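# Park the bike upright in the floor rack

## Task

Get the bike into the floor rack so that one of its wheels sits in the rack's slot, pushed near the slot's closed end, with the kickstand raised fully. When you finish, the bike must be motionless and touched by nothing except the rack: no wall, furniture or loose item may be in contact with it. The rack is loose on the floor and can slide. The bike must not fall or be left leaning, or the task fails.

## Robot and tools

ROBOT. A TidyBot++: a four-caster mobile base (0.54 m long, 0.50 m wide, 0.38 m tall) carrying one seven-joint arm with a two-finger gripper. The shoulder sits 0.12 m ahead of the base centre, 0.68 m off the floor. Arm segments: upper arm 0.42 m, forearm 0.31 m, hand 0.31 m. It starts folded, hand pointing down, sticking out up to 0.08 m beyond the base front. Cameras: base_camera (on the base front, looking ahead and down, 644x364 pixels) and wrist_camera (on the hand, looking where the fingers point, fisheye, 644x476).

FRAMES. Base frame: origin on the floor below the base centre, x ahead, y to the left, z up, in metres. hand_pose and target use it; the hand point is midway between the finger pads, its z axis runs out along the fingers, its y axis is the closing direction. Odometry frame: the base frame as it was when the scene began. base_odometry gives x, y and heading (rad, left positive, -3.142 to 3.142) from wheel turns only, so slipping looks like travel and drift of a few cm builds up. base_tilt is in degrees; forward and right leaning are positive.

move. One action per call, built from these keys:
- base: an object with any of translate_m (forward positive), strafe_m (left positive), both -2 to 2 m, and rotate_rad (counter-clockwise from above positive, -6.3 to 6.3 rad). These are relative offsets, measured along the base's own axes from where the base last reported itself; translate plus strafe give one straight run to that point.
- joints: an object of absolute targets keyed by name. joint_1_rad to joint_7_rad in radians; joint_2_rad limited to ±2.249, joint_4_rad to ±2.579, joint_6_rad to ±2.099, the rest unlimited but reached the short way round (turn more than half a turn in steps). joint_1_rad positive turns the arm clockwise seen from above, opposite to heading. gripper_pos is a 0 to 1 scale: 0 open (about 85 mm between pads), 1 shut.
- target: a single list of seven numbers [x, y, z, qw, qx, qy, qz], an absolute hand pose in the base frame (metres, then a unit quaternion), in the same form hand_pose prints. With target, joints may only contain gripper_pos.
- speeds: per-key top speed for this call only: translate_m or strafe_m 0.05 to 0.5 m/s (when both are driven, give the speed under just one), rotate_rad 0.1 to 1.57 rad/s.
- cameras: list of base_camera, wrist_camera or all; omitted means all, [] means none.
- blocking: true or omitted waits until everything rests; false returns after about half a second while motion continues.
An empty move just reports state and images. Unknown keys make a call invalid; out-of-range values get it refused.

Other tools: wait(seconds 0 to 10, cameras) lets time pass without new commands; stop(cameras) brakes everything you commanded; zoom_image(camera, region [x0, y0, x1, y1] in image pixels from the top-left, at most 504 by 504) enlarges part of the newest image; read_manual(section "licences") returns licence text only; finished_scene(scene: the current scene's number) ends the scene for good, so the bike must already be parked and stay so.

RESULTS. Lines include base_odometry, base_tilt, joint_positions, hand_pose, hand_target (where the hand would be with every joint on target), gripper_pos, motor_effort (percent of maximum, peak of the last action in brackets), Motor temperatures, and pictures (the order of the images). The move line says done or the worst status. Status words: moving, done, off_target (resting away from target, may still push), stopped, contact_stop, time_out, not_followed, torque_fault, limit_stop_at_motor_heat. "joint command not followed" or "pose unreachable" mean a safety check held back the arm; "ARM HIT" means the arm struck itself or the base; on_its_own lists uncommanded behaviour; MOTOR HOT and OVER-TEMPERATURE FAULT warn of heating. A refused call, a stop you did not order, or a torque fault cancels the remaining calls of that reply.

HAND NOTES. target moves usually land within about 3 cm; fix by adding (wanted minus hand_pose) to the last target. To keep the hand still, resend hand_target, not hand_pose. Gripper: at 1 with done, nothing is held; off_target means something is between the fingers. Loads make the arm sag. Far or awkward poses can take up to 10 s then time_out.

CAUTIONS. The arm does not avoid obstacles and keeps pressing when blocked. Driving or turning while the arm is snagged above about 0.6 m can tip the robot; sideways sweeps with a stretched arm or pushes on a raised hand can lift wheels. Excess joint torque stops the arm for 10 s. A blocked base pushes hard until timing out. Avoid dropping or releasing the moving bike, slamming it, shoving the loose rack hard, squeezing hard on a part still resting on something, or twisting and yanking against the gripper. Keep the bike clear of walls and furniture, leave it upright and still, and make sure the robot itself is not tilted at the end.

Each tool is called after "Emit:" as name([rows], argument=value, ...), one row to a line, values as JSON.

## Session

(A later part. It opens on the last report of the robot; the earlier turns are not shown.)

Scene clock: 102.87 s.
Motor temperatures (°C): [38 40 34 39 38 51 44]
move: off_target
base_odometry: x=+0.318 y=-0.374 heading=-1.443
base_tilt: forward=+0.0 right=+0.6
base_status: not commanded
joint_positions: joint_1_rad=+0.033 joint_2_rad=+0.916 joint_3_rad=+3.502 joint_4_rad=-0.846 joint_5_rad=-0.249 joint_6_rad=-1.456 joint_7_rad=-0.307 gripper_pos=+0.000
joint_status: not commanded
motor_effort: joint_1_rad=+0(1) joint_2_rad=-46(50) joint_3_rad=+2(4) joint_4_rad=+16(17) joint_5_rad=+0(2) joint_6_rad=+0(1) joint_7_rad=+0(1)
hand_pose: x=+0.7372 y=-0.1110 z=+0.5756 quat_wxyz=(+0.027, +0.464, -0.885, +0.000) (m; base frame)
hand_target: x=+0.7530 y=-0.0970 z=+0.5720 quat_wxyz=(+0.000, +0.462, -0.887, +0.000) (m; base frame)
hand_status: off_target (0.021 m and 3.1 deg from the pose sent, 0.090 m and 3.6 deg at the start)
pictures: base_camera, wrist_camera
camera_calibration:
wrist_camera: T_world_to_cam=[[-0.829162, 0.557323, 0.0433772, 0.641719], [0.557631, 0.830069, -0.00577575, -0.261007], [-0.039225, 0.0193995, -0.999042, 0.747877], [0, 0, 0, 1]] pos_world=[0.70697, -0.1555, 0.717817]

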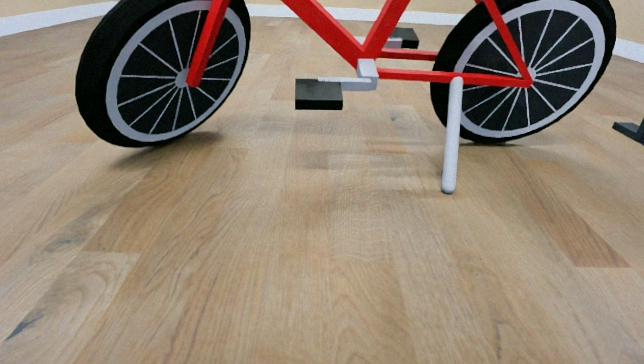

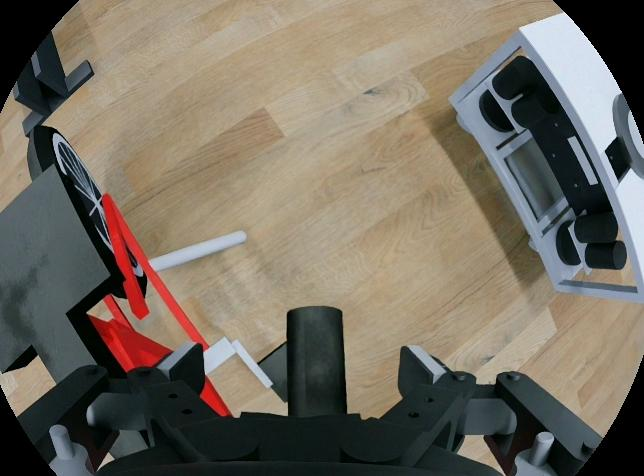

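Emit:
move(target=[0.762, -0.083, 0.556, 0, 0.4617, -0.887, 0])

Emit:
move(joints={"gripper_pos": 0.9})

Scene clock: 103.73 s.
Motor temperatures (°C): [38 40 34 39 38 51 44]
move: off_target
base_odometry: x=+0.318 y=-0.374 heading=-1.443
base_tilt: forward=+0.0 right=+0.6
base_status: not commanded
joint_positions: joint_1_rad=+0.014 joint_2_rad=+0.932 joint_3_rad=+3.502 joint_4_rad=-0.841 joint_5_rad=-0.249 joint_6_rad=-1.436 joint_7_rad=-0.312 gripper_pos=+0.000
joint_status: not commanded
motor_effort: joint_1_rad=+0(2) joint_2_rad=-47(48) joint_3_rad=+3(4) joint_4_rad=+16(16) joint_5_rad=+0(2) joint_6_rad=-1(1) joint_7_rad=+0(1)
hand_pose: x=+0.7451 y=-0.1008 z=+0.5669 quat_wxyz=(+0.025, +0.471, -0.882, +0.005) (m; base frame)
hand_target: x=+0.7620 y=-0.0830 z=+0.5560 quat_wxyz=(+0.000, +0.462, -0.887, +0.000) (m; base frame)
hand_status: off_target (0.027 m and 3.2 deg from the pose sent, 0.042 m and 3.1 deg at the start)
pictures: base_camera, wrist_camera
camera_calibration:
wrist_camera: T_world_to_cam=[[-0.83876, 0.543479, 0.0333554, 0.654363], [0.543574, 0.839333, -0.00694648, -0.26186], [-0.0317715, 0.0123047, -0.999419, 0.733268], [0, 0, 0, 1]] pos_world=[0.714491, -0.144868, 0.709197]

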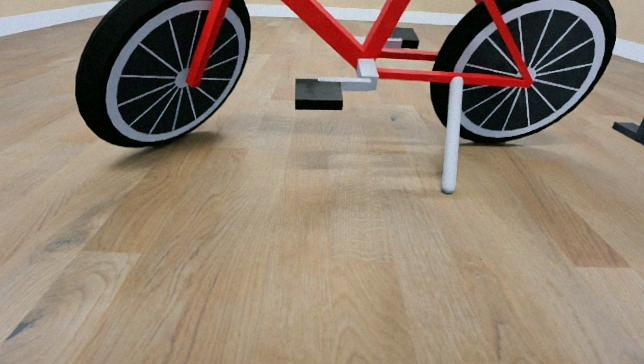

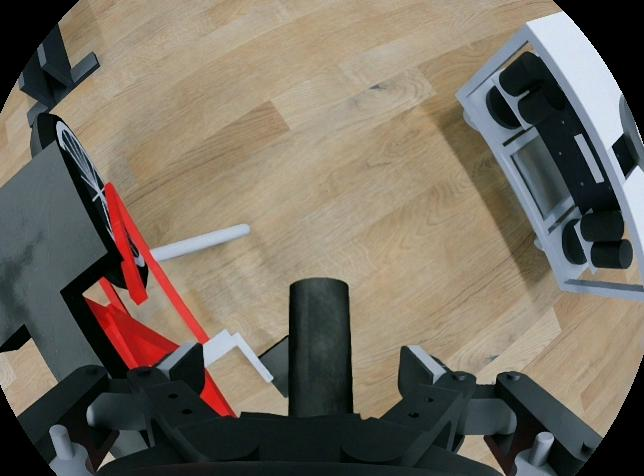

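Scene clock: 104.77 s.
Motor temperatures (°C): [38 40 34 39 38 51 44]
move: off_target
base_odometry: x=+0.318 y=-0.374 heading=-1.442
base_tilt: forward=+0.0 right=+0.6
base_status: not commanded
joint_positions: joint_1_rad=+0.013 joint_2_rad=+0.931 joint_3_rad=+3.502 joint_4_rad=-0.841 joint_5_rad=-0.249 joint_6_rad=-1.436 joint_7_rad=-0.312 gripper_pos=+0.768
joint_status: gripper_pos off_target (ended at +0.768, target +0.900)
motor_effort: joint_1_rad=+0(1) joint_2_rad=-44(47) joint_3_rad=+3(4) joint_4_rad=+16(16) joint_5_rad=-2(3) joint_6_rad=+2(3) joint_7_rad=+0(1)
hand_pose: x=+0.7454 y=-0.1004 z=+0.5676 quat_wxyz=(+0.024, +0.472, -0.881, +0.005) (m; base frame)
hand_target: x=+0.7620 y=-0.0830 z=+0.5560 quat_wxyz=(+0.000, +0.462, -0.887, +0.000) (m; base frame)
hand_status: not commanded
pictures: base_camera, wrist_camera
camera_calibration:
wrist_camera: T_world_to_cam=[[-0.839168, 0.542915, 0.0322633, 0.655276], [0.543015, 0.839699, -0.00635534, -0.262233], [-0.0305418, 0.0121862, -0.999459, 0.732971], [0, 0, 0, 1]] pos_world=[0.714669, -0.144495, 0.709766]

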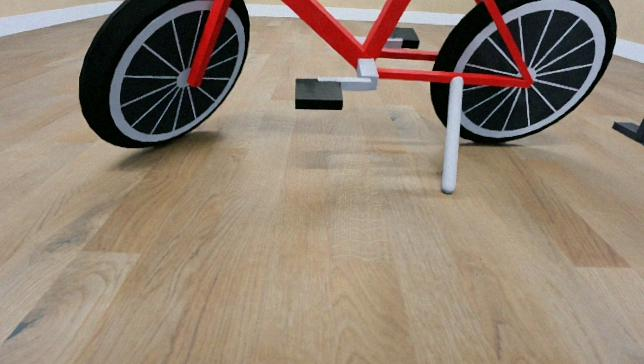

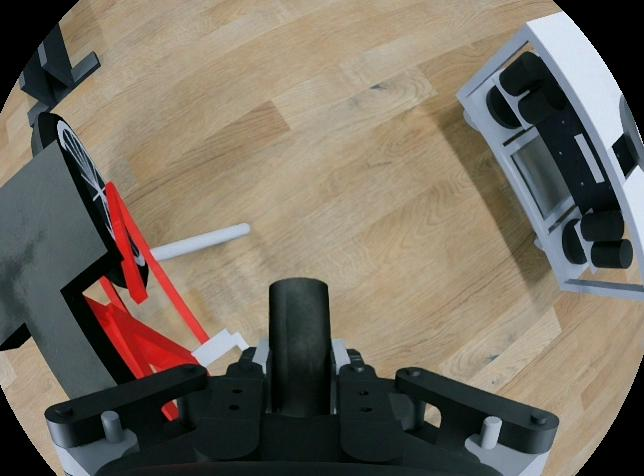

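Emit:
move(target=[0.727, -0.052, 0.553, 0, 0.3338, -0.9426, 0])

Scene clock: 106.20 s.
Motor temperatures (°C): [38 40 34 39 38 51 44]
move: off_target
base_odometry: x=+0.318 y=-0.374 heading=-1.442
base_tilt: forward=+0.0 right=+0.6
base_status: not commanded
joint_positions: joint_1_rad=-0.093 joint_2_rad=+0.843 joint_3_rad=+3.595 joint_4_rad=-1.045 joint_5_rad=-0.288 joint_6_rad=-1.356 joint_7_rad=-0.514 gripper_pos=+0.768
joint_status: not commanded
motor_effort: joint_1_rad=-2(2) joint_2_rad=-35(44) joint_3_rad=+3(4) joint_4_rad=+12(16) joint_5_rad=-2(3) joint_6_rad=+3(4) joint_7_rad=-2(3)
hand_pose: x=+0.7106 y=-0.0765 z=+0.5696 quat_wxyz=(+0.031, +0.371, -0.928, +0.011) (m; base frame)
hand_target: x=+0.7270 y=-0.0520 z=+0.5530 quat_wxyz=(+0.000, +0.334, -0.943, +0.000) (m; base frame)
hand_status: off_target (0.034 m and 5.9 deg from the pose sent, 0.054 m and 17.5 deg at the start)
pictures: base_camera, wrist_camera
camera_calibration:
wrist_camera: T_world_to_cam=[[-0.699083, 0.71472, 0.0213965, 0.532783], [0.714336, 0.69941, -0.0234629, -0.386118], [-0.0317343, -0.00111823, -0.999496, 0.733522], [0, 0, 0, 1]] pos_world=[0.671556, -0.109916, 0.712693]

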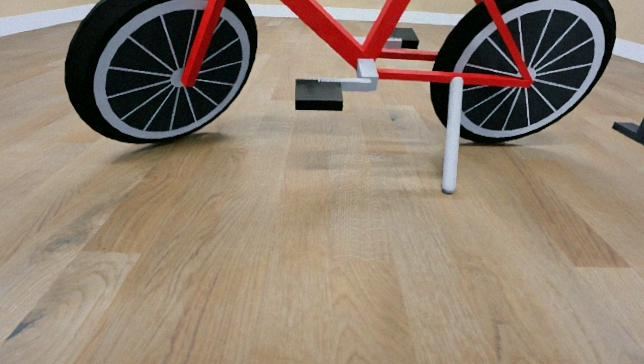

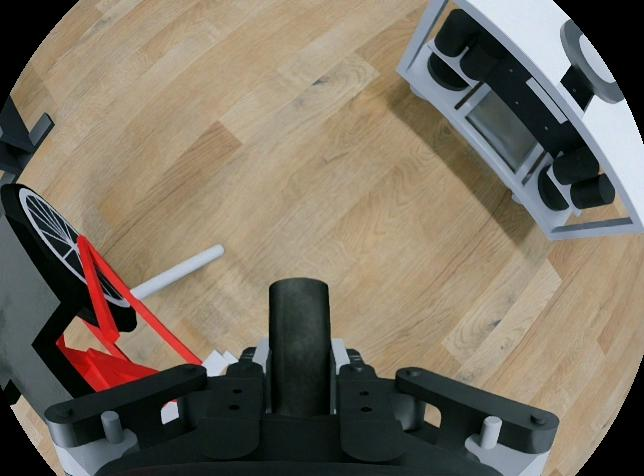

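Emit:
move(target=[0.708, -0.023, 0.552, 0, 0.2292, -0.9734, 0])

Emit:
move(target=[0.692, 0.012, 0.552, 0, 0.1219, -0.9925, 0])

Emit:
move(target=[0.685, 0.048, 0.552, 0, 0.0087, -1, 0])

Scene clock: 108.03 s.
Motor temperatures (°C): [38 40 34 39 38 51 44]
move: off_target
base_odometry: x=+0.318 y=-0.374 heading=-1.442
base_tilt: forward=+0.0 right=+0.6
base_status: not commanded
joint_positions: joint_1_rad=-0.180 joint_2_rad=+0.789 joint_3_rad=+3.658 joint_4_rad=-1.157 joint_5_rad=-0.318 joint_6_rad=-1.331 joint_7_rad=-0.721 gripper_pos=+0.768
joint_status: not commanded
motor_effort: joint_1_rad=-3(4) joint_2_rad=-31(35) joint_3_rad=+4(4) joint_4_rad=+13(13) joint_5_rad=-2(3) joint_6_rad=+7(7) joint_7_rad=-5(5)
hand_pose: x=+0.6858 y=-0.0499 z=+0.5745 quat_wxyz=(+0.034, +0.273, -0.961, +0.010) (m; base frame)
hand_target: x=+0.7080 y=-0.0230 z=+0.5520 quat_wxyz=(+0.000, +0.229, -0.973, +0.000) (m; base frame)
hand_status: off_target (0.041 m and 6.7 deg from the pose sent, 0.056 m and 17.5 deg at the start)
pictures: base_camera, wrist_camera
camera_calibration:
wrist_camera: T_world_to_cam=[[-0.537789, 0.842887, 0.0180208, 0.394068], [0.842346, 0.53809, -0.0302142, -0.478906], [-0.0351639, -0.00106913, -0.999381, 0.739988], [0, 0, 0, 1]] pos_world=[0.641351, -0.0736697, 0.717958]

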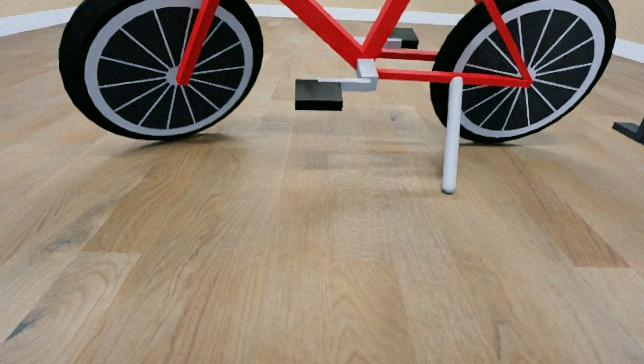

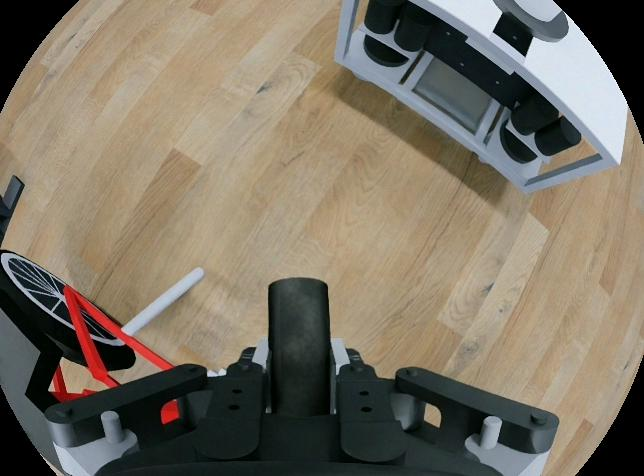

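Scene clock: 109.23 s.
Motor temperatures (°C): [38 40 34 39 38 51 44]
move: off_target
base_odometry: x=+0.318 y=-0.374 heading=-1.443
base_tilt: forward=+0.0 right=+0.6
base_status: not commanded
joint_positions: joint_1_rad=-0.277 joint_2_rad=+0.747 joint_3_rad=+3.719 joint_4_rad=-1.237 joint_5_rad=-0.342 joint_6_rad=-1.315 joint_7_rad=-0.952 gripper_pos=+0.768
joint_status: not commanded
motor_effort: joint_1_rad=-4(4) joint_2_rad=-26(31) joint_3_rad=+3(4) joint_4_rad=+13(14) joint_5_rad=-4(4) joint_6_rad=+8(9) joint_7_rad=-6(6)
hand_pose: x=+0.6678 y=-0.0201 z=+0.5817 quat_wxyz=(+0.033, +0.169, -0.985, +0.014) (m; base frame)
hand_target: x=+0.6920 y=+0.0120 z=+0.5520 quat_wxyz=(+0.000, +0.122, -0.993, +0.000) (m; base frame)
hand_status: off_target (0.050 m and 6.9 deg from the pose sent, 0.066 m and 18.2 deg at the start)
pictures: base_camera, wrist_camera
camera_calibration:
wrist_camera: T_world_to_cam=[[-0.347655, 0.937621, 0.00183069, 0.243488], [0.937211, 0.34756, -0.0289317, -0.547402], [-0.0277633, -0.00834252, -0.99958, 0.741519], [0, 0, 0, 1]] pos_world=[0.618268, -0.0318582, 0.724924]

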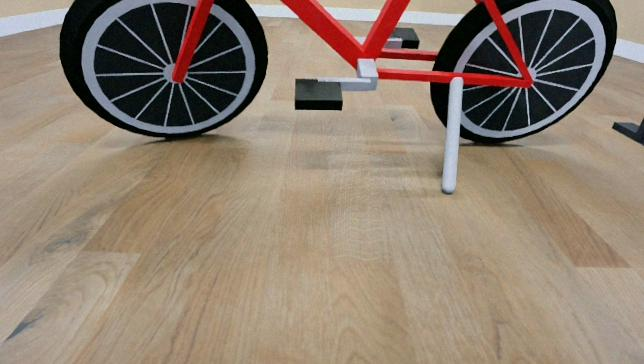

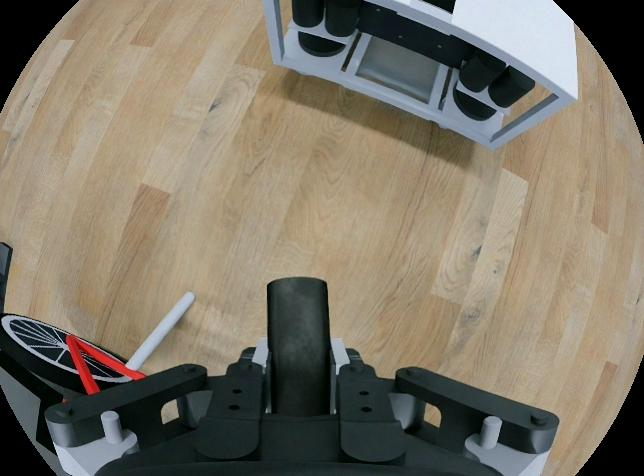

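Scene clock: 110.43 s.
Motor temperatures (°C): [38 40 34 39 38 51 44]
move: off_target
base_odometry: x=+0.318 y=-0.374 heading=-1.443
base_tilt: forward=+0.0 right=+0.6
base_status: not commanded
joint_positions: joint_1_rad=-0.375 joint_2_rad=+0.722 joint_3_rad=+3.776 joint_4_rad=-1.273 joint_5_rad=-0.359 joint_6_rad=-1.315 joint_7_rad=-1.205 gripper_pos=+0.768
joint_status: not commanded
motor_effort: joint_1_rad=-3(4) joint_2_rad=-21(26) joint_3_rad=+2(3) joint_4_rad=+15(16) joint_5_rad=-6(7) joint_6_rad=+14(14) joint_7_rad=-7(8)
hand_pose: x=+0.6587 y=+0.0111 z=+0.5911 quat_wxyz=(+0.027, +0.062, -0.997, +0.023) (m; base frame)
hand_target: x=+0.6850 y=+0.0480 z=+0.5520 quat_wxyz=(+0.000, +0.009, -1.000, +0.000) (m; base frame)
hand_status: off_target (0.060 m and 7.4 deg from the pose sent, 0.076 m and 19.0 deg at the start)
pictures: base_camera, wrist_camera
camera_calibration:
wrist_camera: T_world_to_cam=[[-0.139355, 0.989958, -0.0237534, 0.0884268], [0.99016, 0.138993, -0.0162738, -0.589563], [-0.0128088, -0.0257875, -0.999585, 0.741295], [0, 0, 0, 1]] pos_world=[0.605579, 0.0135226, 0.733493]

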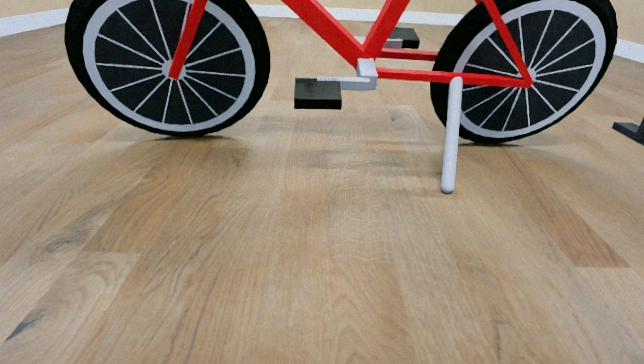

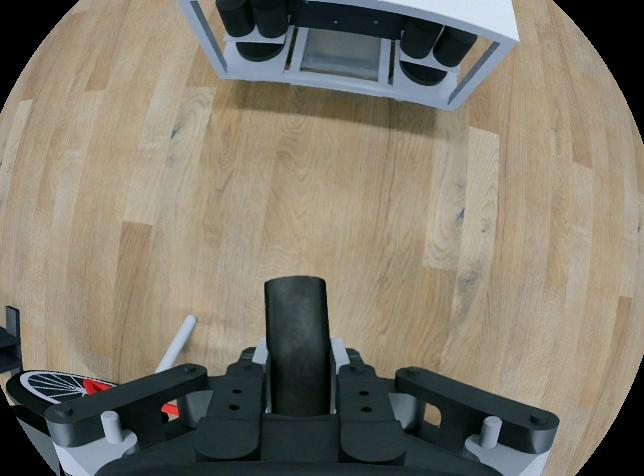

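Emit:
move()

Scene clock: 110.83 s.
Motor temperatures (°C): [38 40 34 39 38 51 44]
base_odometry: x=+0.318 y=-0.374 heading=-1.443
base_tilt: forward=+0.0 right=+0.6
base_status: not commanded
joint_positions: joint_1_rad=-0.375 joint_2_rad=+0.722 joint_3_rad=+3.776 joint_4_rad=-1.273 joint_5_rad=-0.359 joint_6_rad=-1.315 joint_7_rad=-1.206 gripper_pos=+0.768
joint_status: not commanded
motor_effort: joint_1_rad=-3(4) joint_2_rad=-20(26) joint_3_rad=+3(3) joint_4_rad=+15(16) joint_5_rad=-6(7) joint_6_rad=+14(14) joint_7_rad=-7(8)
hand_pose: x=+0.6588 y=+0.0111 z=+0.5911 quat_wxyz=(+0.027, +0.062, -0.997, +0.023) (m; base frame)
hand_target: x=+0.6850 y=+0.0480 z=+0.5520 quat_wxyz=(+0.000, +0.009, -1.000, +0.000) (m; base frame)
hand_status: off_target (0.060 m and 7.3 deg from the pose sent, 0.076 m and 19.0 deg at the start)
pictures: base_camera, wrist_camera
camera_calibration:
wrist_camera: T_world_to_cam=[[-0.138898, 0.990024, -0.0236704, 0.0880419], [0.990224, 0.138539, -0.0162112, -0.589651], [-0.0127702, -0.0256907, -0.999588, 0.741269], [0, 0, 0, 1]] pos_world=[0.605582, 0.0135697, 0.733489]

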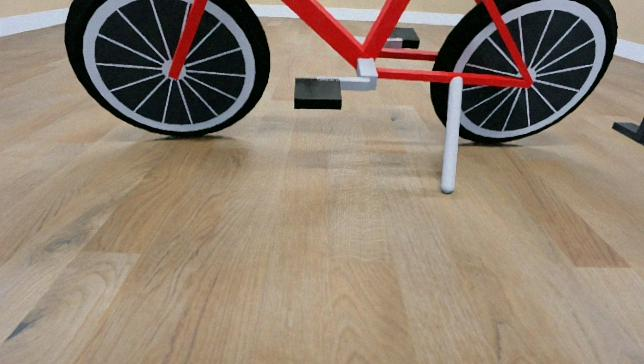

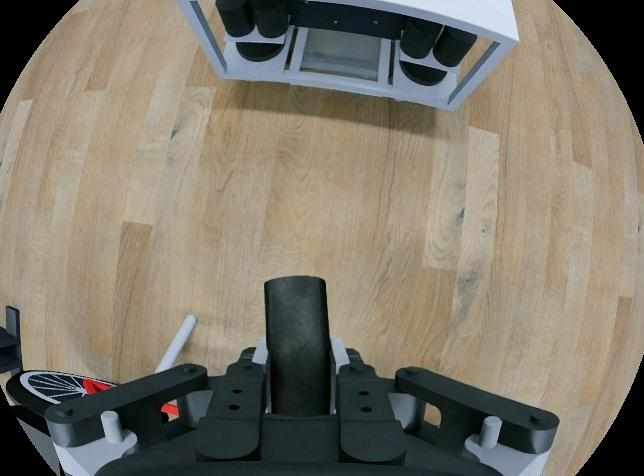

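Emit:
move(base={"translate_m": 0.037}, speeds={"translate_m": 0.08}, target=[0.685, 0.048, 0.575, 0, 0.0087, -1, 0])

Emit:
move(base={"translate_m": 0.037}, speeds={"translate_m": 0.08}, target=[0.685, 0.048, 0.588, 0, 0.0087, -1, 0])

Scene clock: 112.10 s.
Motor temperatures (°C): [38 40 34 39 38 51 44]
move: off_target
base_odometry: x=+0.323 y=-0.411 heading=-1.442
base_tilt: forward=+0.0 right=+0.6
base_status: done
joint_positions: joint_1_rad=-0.393 joint_2_rad=+0.703 joint_3_rad=+3.775 joint_4_rad=-1.278 joint_5_rad=-0.360 joint_6_rad=-1.378 joint_7_rad=-1.225 gripper_pos=+0.768
joint_status: not commanded
motor_effort: joint_1_rad=+1(3) joint_2_rad=-25(25) joint_3_rad=+7(8) joint_4_rad=+21(23) joint_5_rad=-6(8) joint_6_rad=+19(23) joint_7_rad=-8(8)
hand_pose: x=+0.6392 y=+0.0259 z=+0.6008 quat_wxyz=(+0.050, +0.059, -0.997, +0.010) (m; base frame)
hand_target: x=+0.6850 y=+0.0480 z=+0.5750 quat_wxyz=(+0.000, +0.009, -1.000, +0.000) (m; base frame)
hand_status: off_target (0.057 m and 8.2 deg from the pose sent, 0.048 m and 7.3 deg at the start)
pictures: base_camera, wrist_camera
camera_calibration:
wrist_camera: T_world_to_cam=[[-0.132728, 0.991142, 0.00452295, 0.0500117], [0.989377, 0.132762, -0.0592212, -0.545626], [-0.0592971, -0.00338542, -0.998235, 0.779428], [0, 0, 0, 1]] pos_world=[0.592686, 0.0255085, 0.745514]

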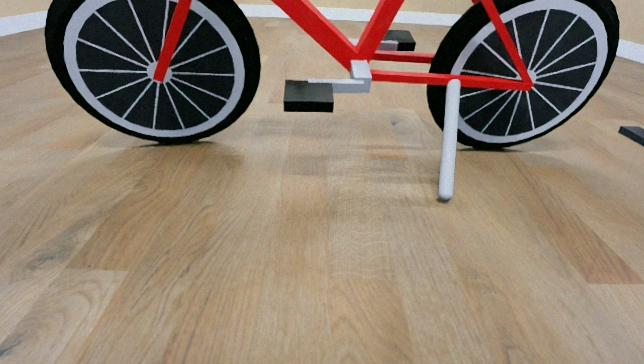

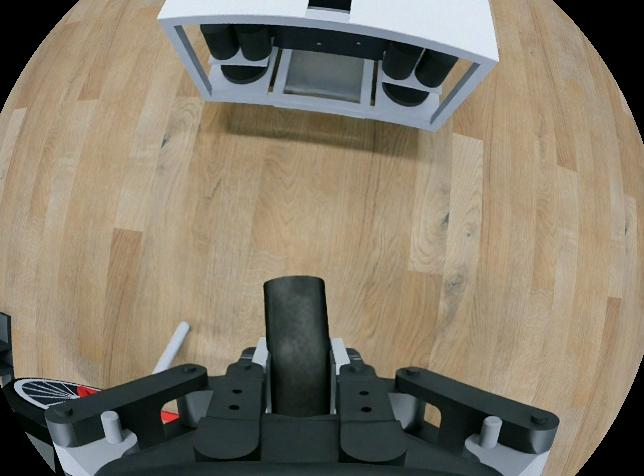

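Scene clock: 113.17 s.
Motor temperatures (°C): [38 40 34 39 38 51 44]
move: off_target
base_odometry: x=+0.328 y=-0.447 heading=-1.441
base_tilt: forward=+0.0 right=+0.6
base_status: done
joint_positions: joint_1_rad=-0.396 joint_2_rad=+0.678 joint_3_rad=+3.774 joint_4_rad=-1.247 joint_5_rad=-0.360 joint_6_rad=-1.404 joint_7_rad=-1.241 gripper_pos=+0.768
joint_status: not commanded
motor_effort: joint_1_rad=+1(3) joint_2_rad=-22(25) joint_3_rad=+5(9) joint_4_rad=+19(24) joint_5_rad=-7(9) joint_6_rad=+19(22) joint_7_rad=-7(8)
hand_pose: x=+0.6446 y=+0.0322 z=+0.6214 quat_wxyz=(+0.037, +0.059, -0.998, +0.005) (m; base frame)
hand_target: x=+0.6850 y=+0.0480 z=+0.5880 quat_wxyz=(+0.000, +0.009, -1.000, +0.000) (m; base frame)
hand_status: off_target (0.055 m and 7.2 deg from the pose sent, 0.052 m and 8.2 deg at the start)
pictures: base_camera, wrist_camera
camera_calibration:
wrist_camera: T_world_to_cam=[[-0.13196, 0.991178, 0.0123774, 0.0390118], [0.99068, 0.132298, -0.0324203, -0.568076], [-0.0337718, 0.00798382, -0.999398, 0.784291], [0, 0, 0, 1]] pos_world=[0.594416, 0.0302262, 0.764918]

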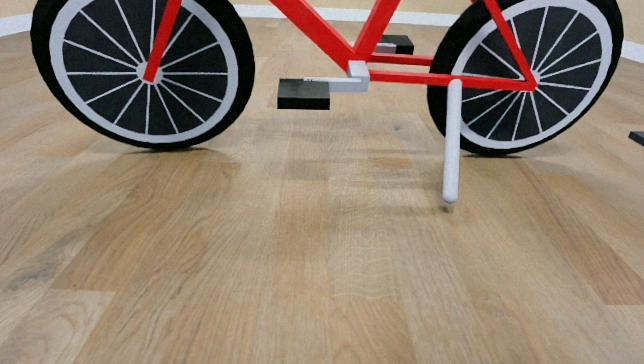

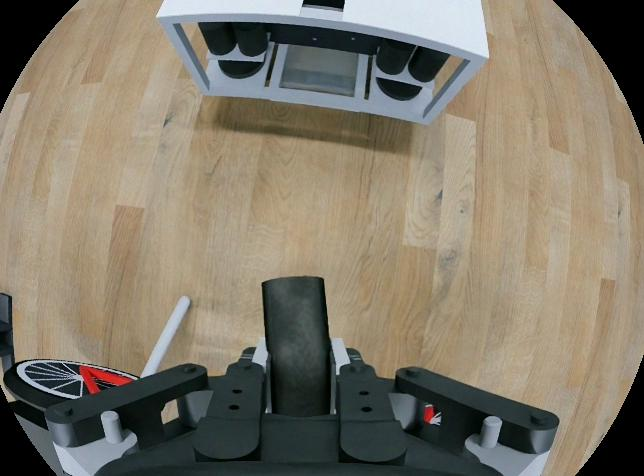

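Emit:
move(base={"translate_m": 0.03}, speeds={"translate_m": 0.08}, target=[0.685, 0.048, 0.6, 0, 0.0087, -1, 0])

Scene clock: 114.17 s.
Motor temperatures (°C): [38 40 34 39 38 51 44]
move: off_target
base_odometry: x=+0.332 y=-0.477 heading=-1.440
base_tilt: forward=+0.0 right=+0.6
base_status: done
joint_positions: joint_1_rad=-0.396 joint_2_rad=+0.665 joint_3_rad=+3.771 joint_4_rad=-1.212 joint_5_rad=-0.360 joint_6_rad=-1.426 joint_7_rad=-1.253 gripper_pos=+0.768
joint_status: not commanded
motor_effort: joint_1_rad=+1(3) joint_2_rad=-21(24) joint_3_rad=+5(6) joint_4_rad=+17(21) joint_5_rad=-8(10) joint_6_rad=+18(22) joint_7_rad=-7(7)
hand_pose: x=+0.6515 y=+0.0370 z=+0.6373 quat_wxyz=(+0.025, +0.060, -0.998, +0.003) (m; base frame)
hand_target: x=+0.6850 y=+0.0480 z=+0.6000 quat_wxyz=(+0.000, +0.009, -1.000, +0.000) (m; base frame)
hand_status: off_target (0.051 m and 6.6 deg from the pose sent, 0.048 m and 7.2 deg at the start)
pictures: base_camera, wrist_camera
camera_calibration:
wrist_camera: T_world_to_cam=[[-0.133806, 0.99089, 0.0152364, 0.0343195], [0.990937, 0.133964, -0.00988324, -0.589632], [-0.0118343, 0.0137758, -0.999835, 0.786145], [0, 0, 0, 1]] pos_world=[0.598184, 0.0341529, 0.779665]

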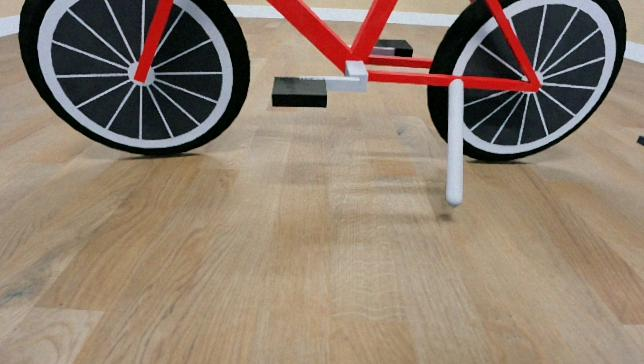

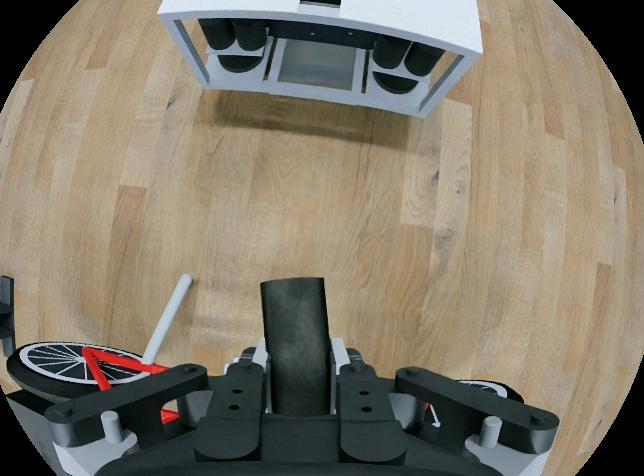

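Emit:
move(base={"translate_m": 0.028}, speeds={"translate_m": 0.08}, target=[0.685, 0.05, 0.605, 0, 0.0087, -1, 0])

Emit:
zoom_image(camera="base_camera", region=[400, 0, 644, 180])

Scene clock: 115.17 s.
Motor temperatures (°C): [38 40 34 39 38 51 44]
move: off_target
base_odometry: x=+0.335 y=-0.505 heading=-1.439
base_tilt: forward=+0.0 right=+0.6
base_status: done
joint_positions: joint_1_rad=-0.396 joint_2_rad=+0.654 joint_3_rad=+3.770 joint_4_rad=-1.187 joint_5_rad=-0.360 joint_6_rad=-1.430 joint_7_rad=-1.264 gripper_pos=+0.768
joint_status: not commanded
motor_effort: joint_1_rad=+2(4) joint_2_rad=-20(23) joint_3_rad=+4(6) joint_4_rad=+14(18) joint_5_rad=-7(10) joint_6_rad=+15(20) joint_7_rad=-6(7)
hand_pose: x=+0.6597 y=+0.0398 z=+0.6501 quat_wxyz=(+0.011, +0.060, -0.998, +0.003) (m; base frame)
hand_target: x=+0.6850 y=+0.0500 z=+0.6050 quat_wxyz=(+0.000, +0.009, -1.000, +0.000) (m; base frame)
hand_status: off_target (0.053 m and 6.0 deg from the pose sent, 0.048 m and 6.6 deg at the start)
pictures: base_camera, wrist_camera
camera_calibration:
wrist_camera: T_world_to_cam=[[-0.134145, 0.990863, 0.0140048, 0.0334533], [0.990801, 0.133856, 0.0198772, -0.617218], [0.0178209, 0.0165424, -0.999704, 0.779204], [0, 0, 0, 1]] pos_world=[0.602142, 0.0365807, 0.790774]

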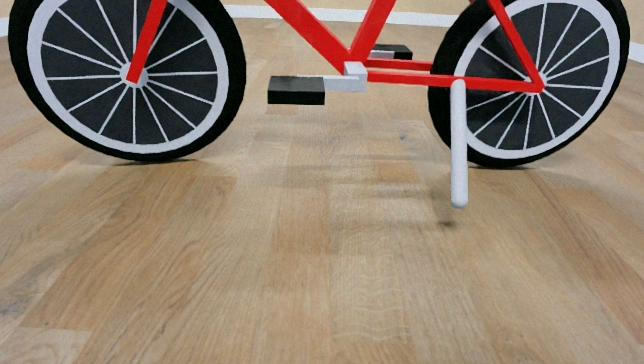

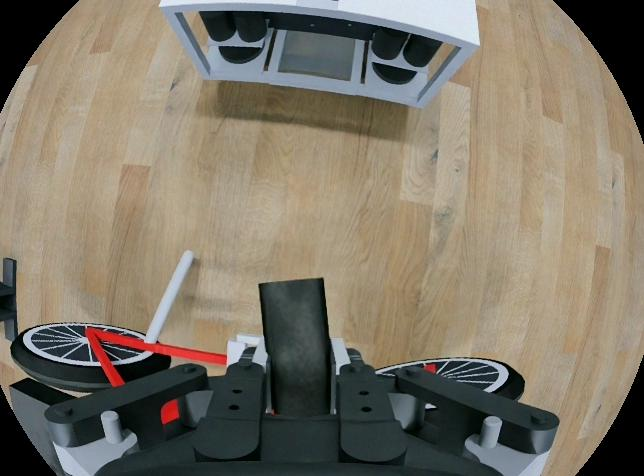

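Scaled by 2.066.

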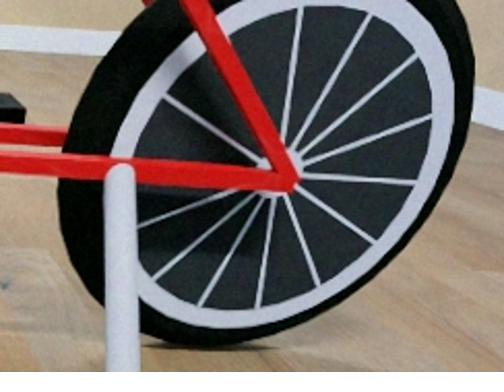

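Emit:
move(base={"translate_m": 0.012}, speeds={"translate_m": 0.08}, target=[0.685, 0.05, 0.607, 0, 0.0087, -1, 0], cameras=[])

Emit:
move(base={"strafe_m": -0.12}, speeds={"strafe_m": 0.1})

Scene clock: 117.70 s.
Motor temperatures (°C): [38 40 34 39 38 51 44]
move: off_target
base_odometry: x=+0.337 y=-0.516 heading=-1.438
base_tilt: forward=+0.0 right=+0.6
base_status: done
joint_positions: joint_1_rad=-0.396 joint_2_rad=+0.649 joint_3_rad=+3.769 joint_4_rad=-1.177 joint_5_rad=-0.360 joint_6_rad=-1.426 joint_7_rad=-1.269 gripper_pos=+0.768
joint_status: not commanded
motor_effort: joint_1_rad=+2(3) joint_2_rad=-21(24) joint_3_rad=+4(6) joint_4_rad=+14(16) joint_5_rad=-6(10) joint_6_rad=+14(18) joint_7_rad=-6(7)
hand_pose: x=+0.6647 y=+0.0410 z=+0.6555 quat_wxyz=(+0.001, +0.060, -0.998, +0.003) (m; base frame)
hand_target: x=+0.6850 y=+0.0500 z=+0.6070 quat_wxyz=(+0.000, +0.009, -1.000, +0.000) (m; base frame)
hand_status: off_target (0.053 m and 5.9 deg from the pose sent, 0.051 m and 6.0 deg at the start)
pictures: none
No camera images: "cameras" was empty.

Scene clock: 119.57 s.
Motor temperatures (°C): [38 40 34 39 38 51 44]
move: done
base_odometry: x=+0.218 y=-0.532 heading=-1.438
base_tilt: forward=+0.0 right=+0.6
base_status: done
joint_positions: joint_1_rad=-0.395 joint_2_rad=+0.658 joint_3_rad=+3.763 joint_4_rad=-1.183 joint_5_rad=-0.360 joint_6_rad=-1.426 joint_7_rad=-1.290 gripper_pos=+0.768
joint_status: not commanded
motor_effort: joint_1_rad=+2(6) joint_2_rad=-26(28) joint_3_rad=+5(9) joint_4_rad=+16(17) joint_5_rad=-3(8) joint_6_rad=+13(14) joint_7_rad=-4(6)
hand_pose: x=+0.6620 y=+0.0422 z=+0.6485 quat_wxyz=(+0.009, +0.050, -0.999, +0.002) (m; base frame)
hand_target: x=+0.6850 y=+0.0500 z=+0.6070 quat_wxyz=(+0.000, +0.009, -1.000, +0.000) (m; base frame)
hand_status: not commanded
pictures: base_camera, wrist_camera
camera_calibration:
wrist_camera: T_world_to_cam=[[-0.114261, 0.993346, 0.0144539, 0.0178764], [0.993226, 0.113913, 0.0229368, -0.622545], [0.0211377, 0.0169768, -0.999632, 0.775243], [0, 0, 0, 1]] pos_world=[0.603983, 0.0399974, 0.788979]

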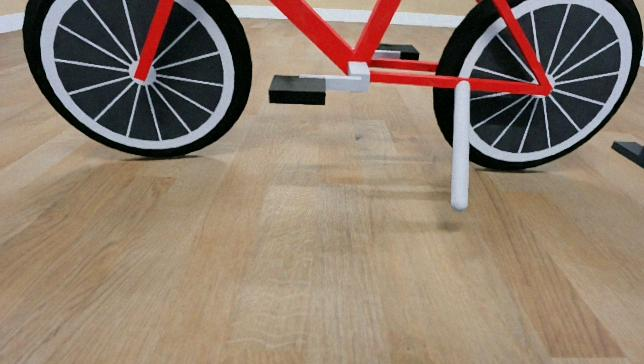

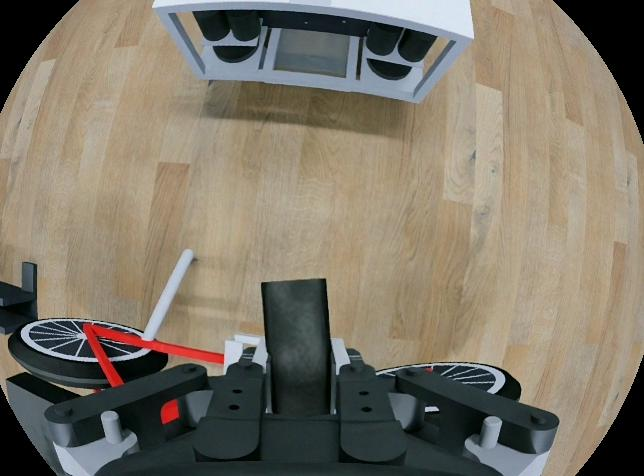

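Emit:
zoom_image(camera="wrist_camera", region=[0, 230, 200, 440])

Emit:
zoom_image(camera="base_camera", region=[420, 0, 644, 200])

Scaled by 2.400.

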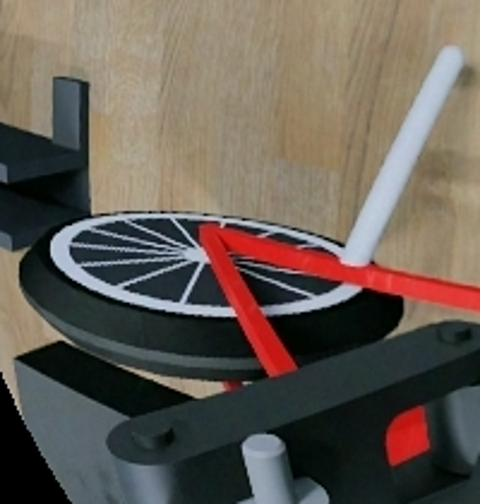

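Scaled by 2.250.

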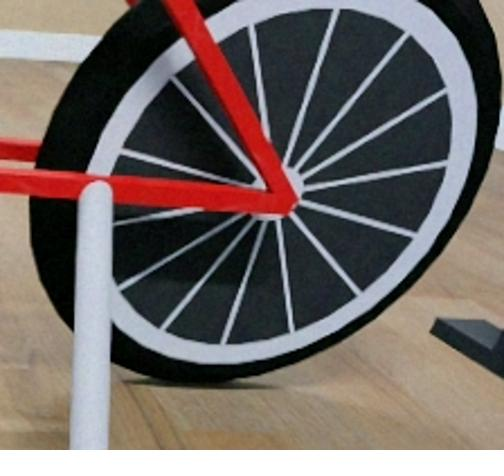

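Emit:
zoom_image(camera="wrist_camera", region=[0, 250, 80, 340])

Scaled by 5.600.

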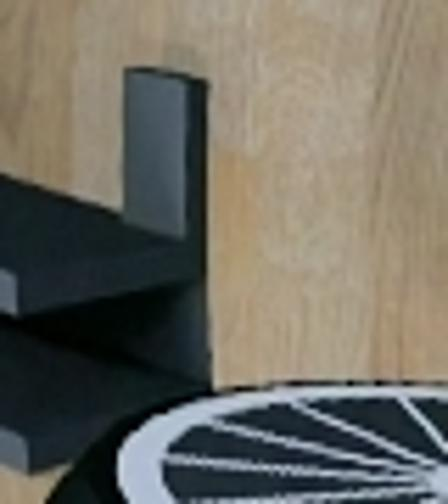

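Emit:
move(base={"strafe_m": -0.1}, speeds={"strafe_m": 0.1})

Emit:
zoom_image(camera="wrist_camera", region=[0, 230, 200, 440])

Scene clock: 121.93 s.
Motor temperatures (°C): [38 40 34 39 38 51 44]
move: done
base_odometry: x=+0.118 y=-0.546 heading=-1.438
base_tilt: forward=+0.0 right=+0.6
base_status: done
joint_positions: joint_1_rad=-0.395 joint_2_rad=+0.667 joint_3_rad=+3.758 joint_4_rad=-1.190 joint_5_rad=-0.360 joint_6_rad=-1.426 joint_7_rad=-1.297 gripper_pos=+0.768
joint_status: not commanded
motor_effort: joint_1_rad=+2(7) joint_2_rad=-28(31) joint_3_rad=+6(10) joint_4_rad=+17(18) joint_5_rad=-3(7) joint_6_rad=+12(13) joint_7_rad=-3(5)
hand_pose: x=+0.6590 y=+0.0440 z=+0.6413 quat_wxyz=(+0.017, +0.047, -0.999, +0.002) (m; base frame)
hand_target: x=+0.6850 y=+0.0500 z=+0.6070 quat_wxyz=(+0.000, +0.009, -1.000, +0.000) (m; base frame)
hand_status: not commanded
pictures: base_camera, wrist_camera
camera_calibration:
wrist_camera: T_world_to_cam=[[-0.108854, 0.993937, 0.015484, 0.011632], [0.994043, 0.108755, 0.00715733, -0.609869], [0.00542998, 0.0161709, -0.999854, 0.778655], [0, 0, 0, 1]] pos_world=[0.603274, 0.042173, 0.782726]

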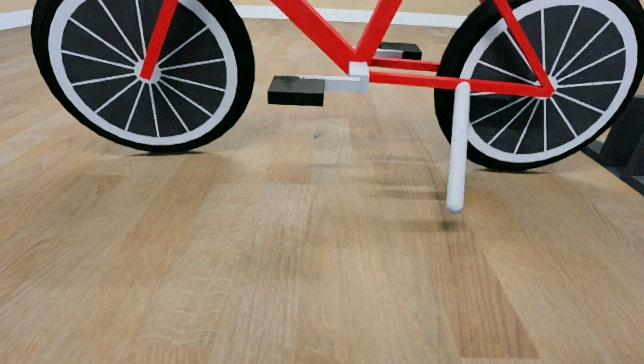

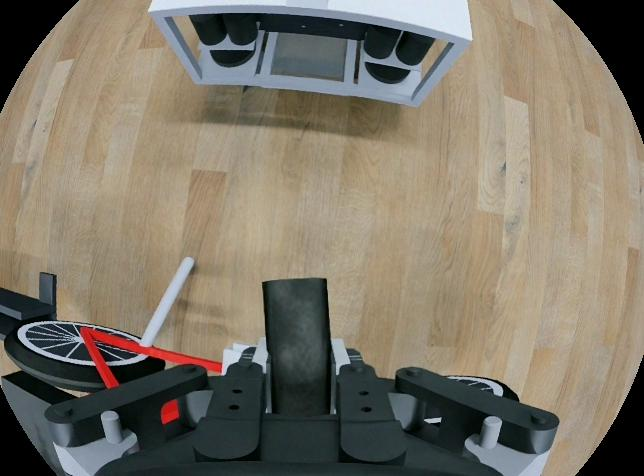

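Scaled by 2.400.

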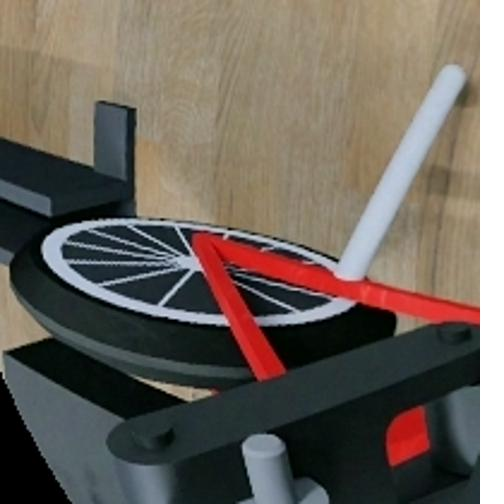

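Emit:
move(target=[0.685, 0.113, 0.607, 0, -0.182, -0.983, 0])

Emit:
move(base={"strafe_m": -0.05}, speeds={"strafe_m": 0.08})

Scene clock: 124.93 s.
Motor temperatures (°C): [38 40 34 39 38 51 44]
move: off_target
base_odometry: x=+0.119 y=-0.546 heading=-1.438
base_tilt: forward=+0.0 right=+0.6
base_status: not commanded
joint_positions: joint_1_rad=-0.029 joint_2_rad=+0.685 joint_3_rad=+2.611 joint_4_rad=-1.137 joint_5_rad=+0.203 joint_6_rad=-1.426 joint_7_rad=-2.263 gripper_pos=+0.768
joint_status: not commanded
motor_effort: joint_1_rad=+9(11) joint_2_rad=-23(28) joint_3_rad=+6(7) joint_4_rad=+18(20) joint_5_rad=+8(8) joint_6_rad=+15(18) joint_7_rad=-5(6)
hand_pose: x=+0.6238 y=+0.1898 z=+0.6497 quat_wxyz=(+0.046, -0.099, -0.993, -0.045) (m; base frame)
hand_target: x=+0.6850 y=+0.1130 z=+0.6070 quat_wxyz=(+0.000, -0.182, -0.983, +0.000) (m; base frame)
hand_status: off_target (0.107 m and 12.1 deg from the pose sent, 0.081 m and 26.5 deg at the start)
pictures: base_camera, wrist_camera
camera_calibration:
wrist_camera: T_world_to_cam=[[0.187384, 0.977336, 0.0985, -0.372883], [0.981494, -0.182262, -0.0587304, -0.484923], [-0.0394465, 0.107682, -0.993402, 0.79134], [0, 0, 0, 1]] pos_world=[0.577037, 0.190836, 0.794368]

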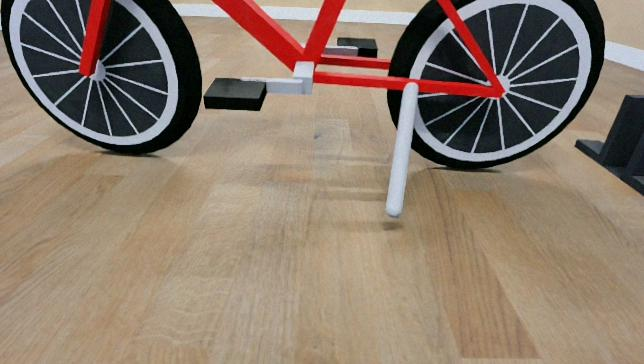

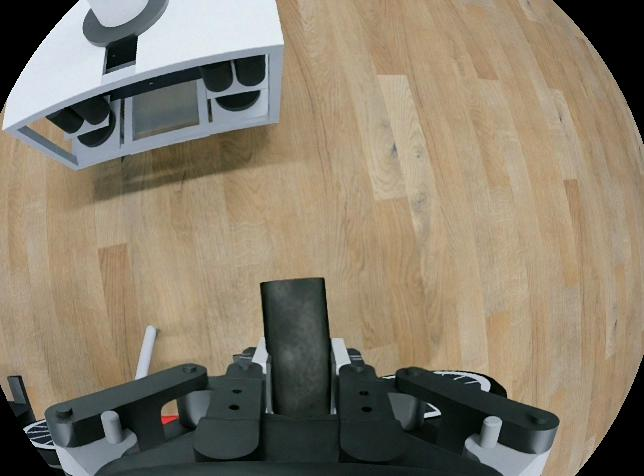

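Scene clock: 126.17 s.
Motor temperatures (°C): [38 40 34 39 38 51 45]
move: done
base_odometry: x=+0.069 y=-0.553 heading=-1.437
base_tilt: forward=+0.0 right=+0.6
base_status: done
joint_positions: joint_1_rad=-0.021 joint_2_rad=+0.682 joint_3_rad=+2.602 joint_4_rad=-1.134 joint_5_rad=+0.207 joint_6_rad=-1.424 joint_7_rad=-2.271 gripper_pos=+0.768
joint_status: not commanded
motor_effort: joint_1_rad=+9(13) joint_2_rad=-21(29) joint_3_rad=+6(8) joint_4_rad=+18(20) joint_5_rad=+8(9) joint_6_rad=+15(18) joint_7_rad=-5(6)
hand_pose: x=+0.6266 y=+0.1886 z=+0.6532 quat_wxyz=(+0.042, -0.104, -0.993, -0.047) (m; base frame)
hand_target: x=+0.6850 y=+0.1130 z=+0.6070 quat_wxyz=(+0.000, -0.182, -0.983, +0.000) (m; base frame)
hand_status: not commanded
pictures: base_camera, wrist_camera
camera_calibration:
wrist_camera: T_world_to_cam=[[0.196511, 0.974988, 0.103839, -0.381318], [0.98006, -0.192138, -0.0506563, -0.490166], [-0.0294378, 0.111723, -0.993303, 0.787914], [0, 0, 0, 1]] pos_world=[0.57852, 0.189573, 0.797403]

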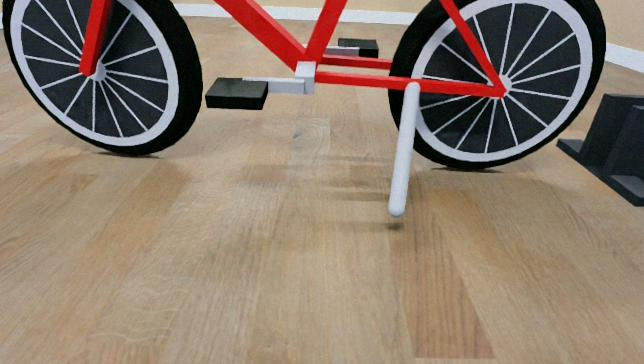

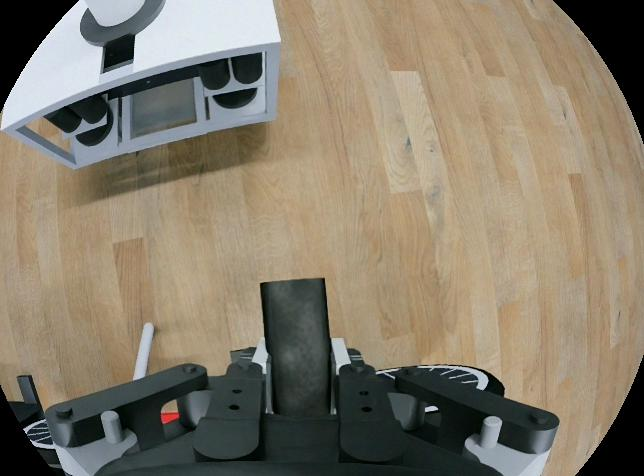

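Emit:
zoom_image(camera="base_camera", region=[500, 60, 644, 220])

Scaled by 3.150.

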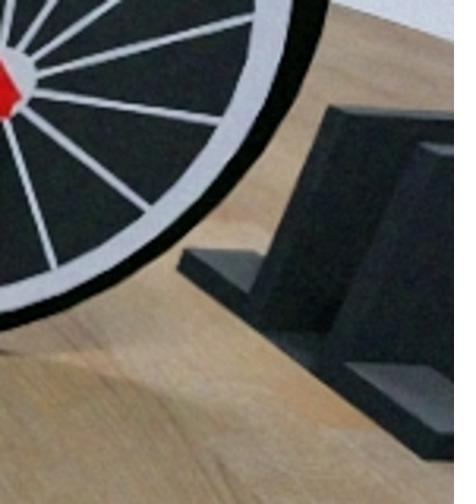

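Emit:
move(base={"strafe_m": -0.06}, speeds={"strafe_m": 0.08})

Emit:
zoom_image(camera="base_camera", region=[420, 0, 644, 220])

Scene clock: 132.70 s.
Motor temperatures (°C): [38 40 34 39 38 51 45]
move: done
base_odometry: x=+0.009 y=-0.561 heading=-1.437
base_tilt: forward=+0.0 right=+0.6
base_status: done
joint_positions: joint_1_rad=-0.019 joint_2_rad=+0.679 joint_3_rad=+2.598 joint_4_rad=-1.131 joint_5_rad=+0.209 joint_6_rad=-1.423 joint_7_rad=-2.276 gripper_pos=+0.768
joint_status: not commanded
motor_effort: joint_1_rad=+10(13) joint_2_rad=-21(27) joint_3_rad=+7(8) joint_4_rad=+18(19) joint_5_rad=+9(10) joint_6_rad=+15(19) joint_7_rad=-4(5)
hand_pose: x=+0.6275 y=+0.1897 z=+0.6559 quat_wxyz=(+0.039, -0.105, -0.993, -0.049) (m; base frame)
hand_target: x=+0.6850 y=+0.1130 z=+0.6070 quat_wxyz=(+0.000, -0.182, -0.983, +0.000) (m; base frame)
hand_status: not commanded
pictures: base_camera, wrist_camera
camera_calibration:
wrist_camera: T_world_to_cam=[[0.19856, 0.974176, 0.107496, -0.38632], [0.97981, -0.194689, -0.0454897, -0.493445], [-0.0233868, 0.114358, -0.993164, 0.786144], [0, 0, 0, 1]] pos_world=[0.578575, 0.190374, 0.799851]

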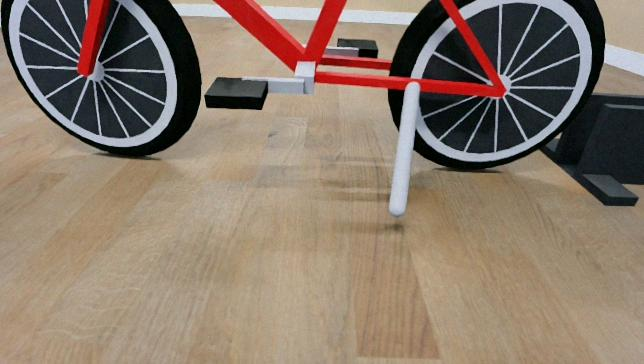

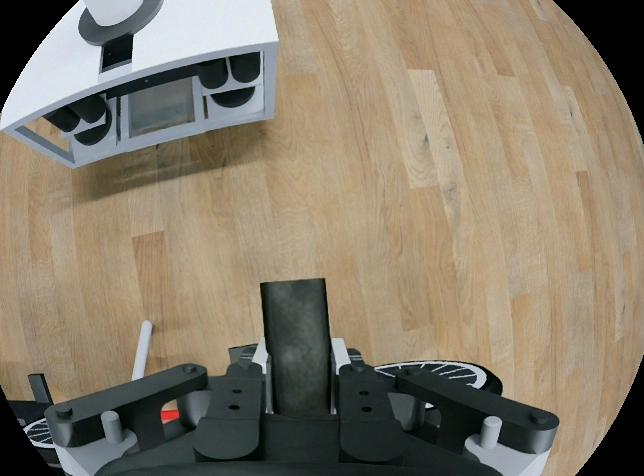

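Scaled by 2.250.

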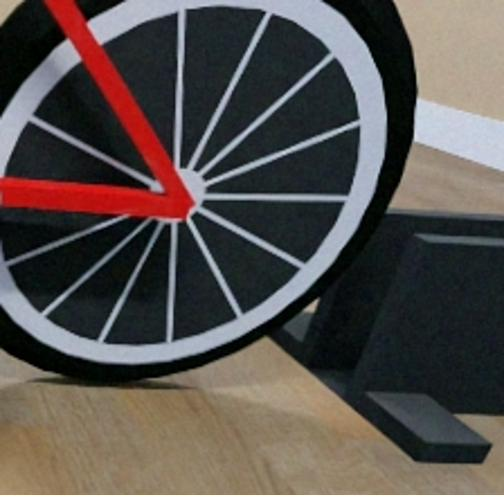

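Emit:
zoom_image(camera="base_camera", region=[520, 110, 644, 210])

Emit:
zoom_image(camera="base_camera", region=[420, 130, 520, 190])

Scaled by 4.065.

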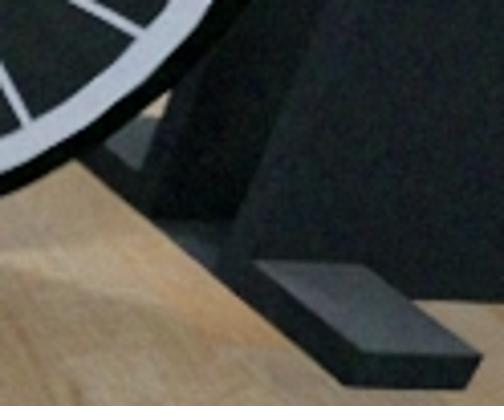

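Scaled by 5.040.

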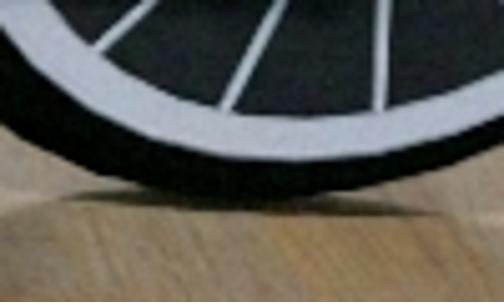

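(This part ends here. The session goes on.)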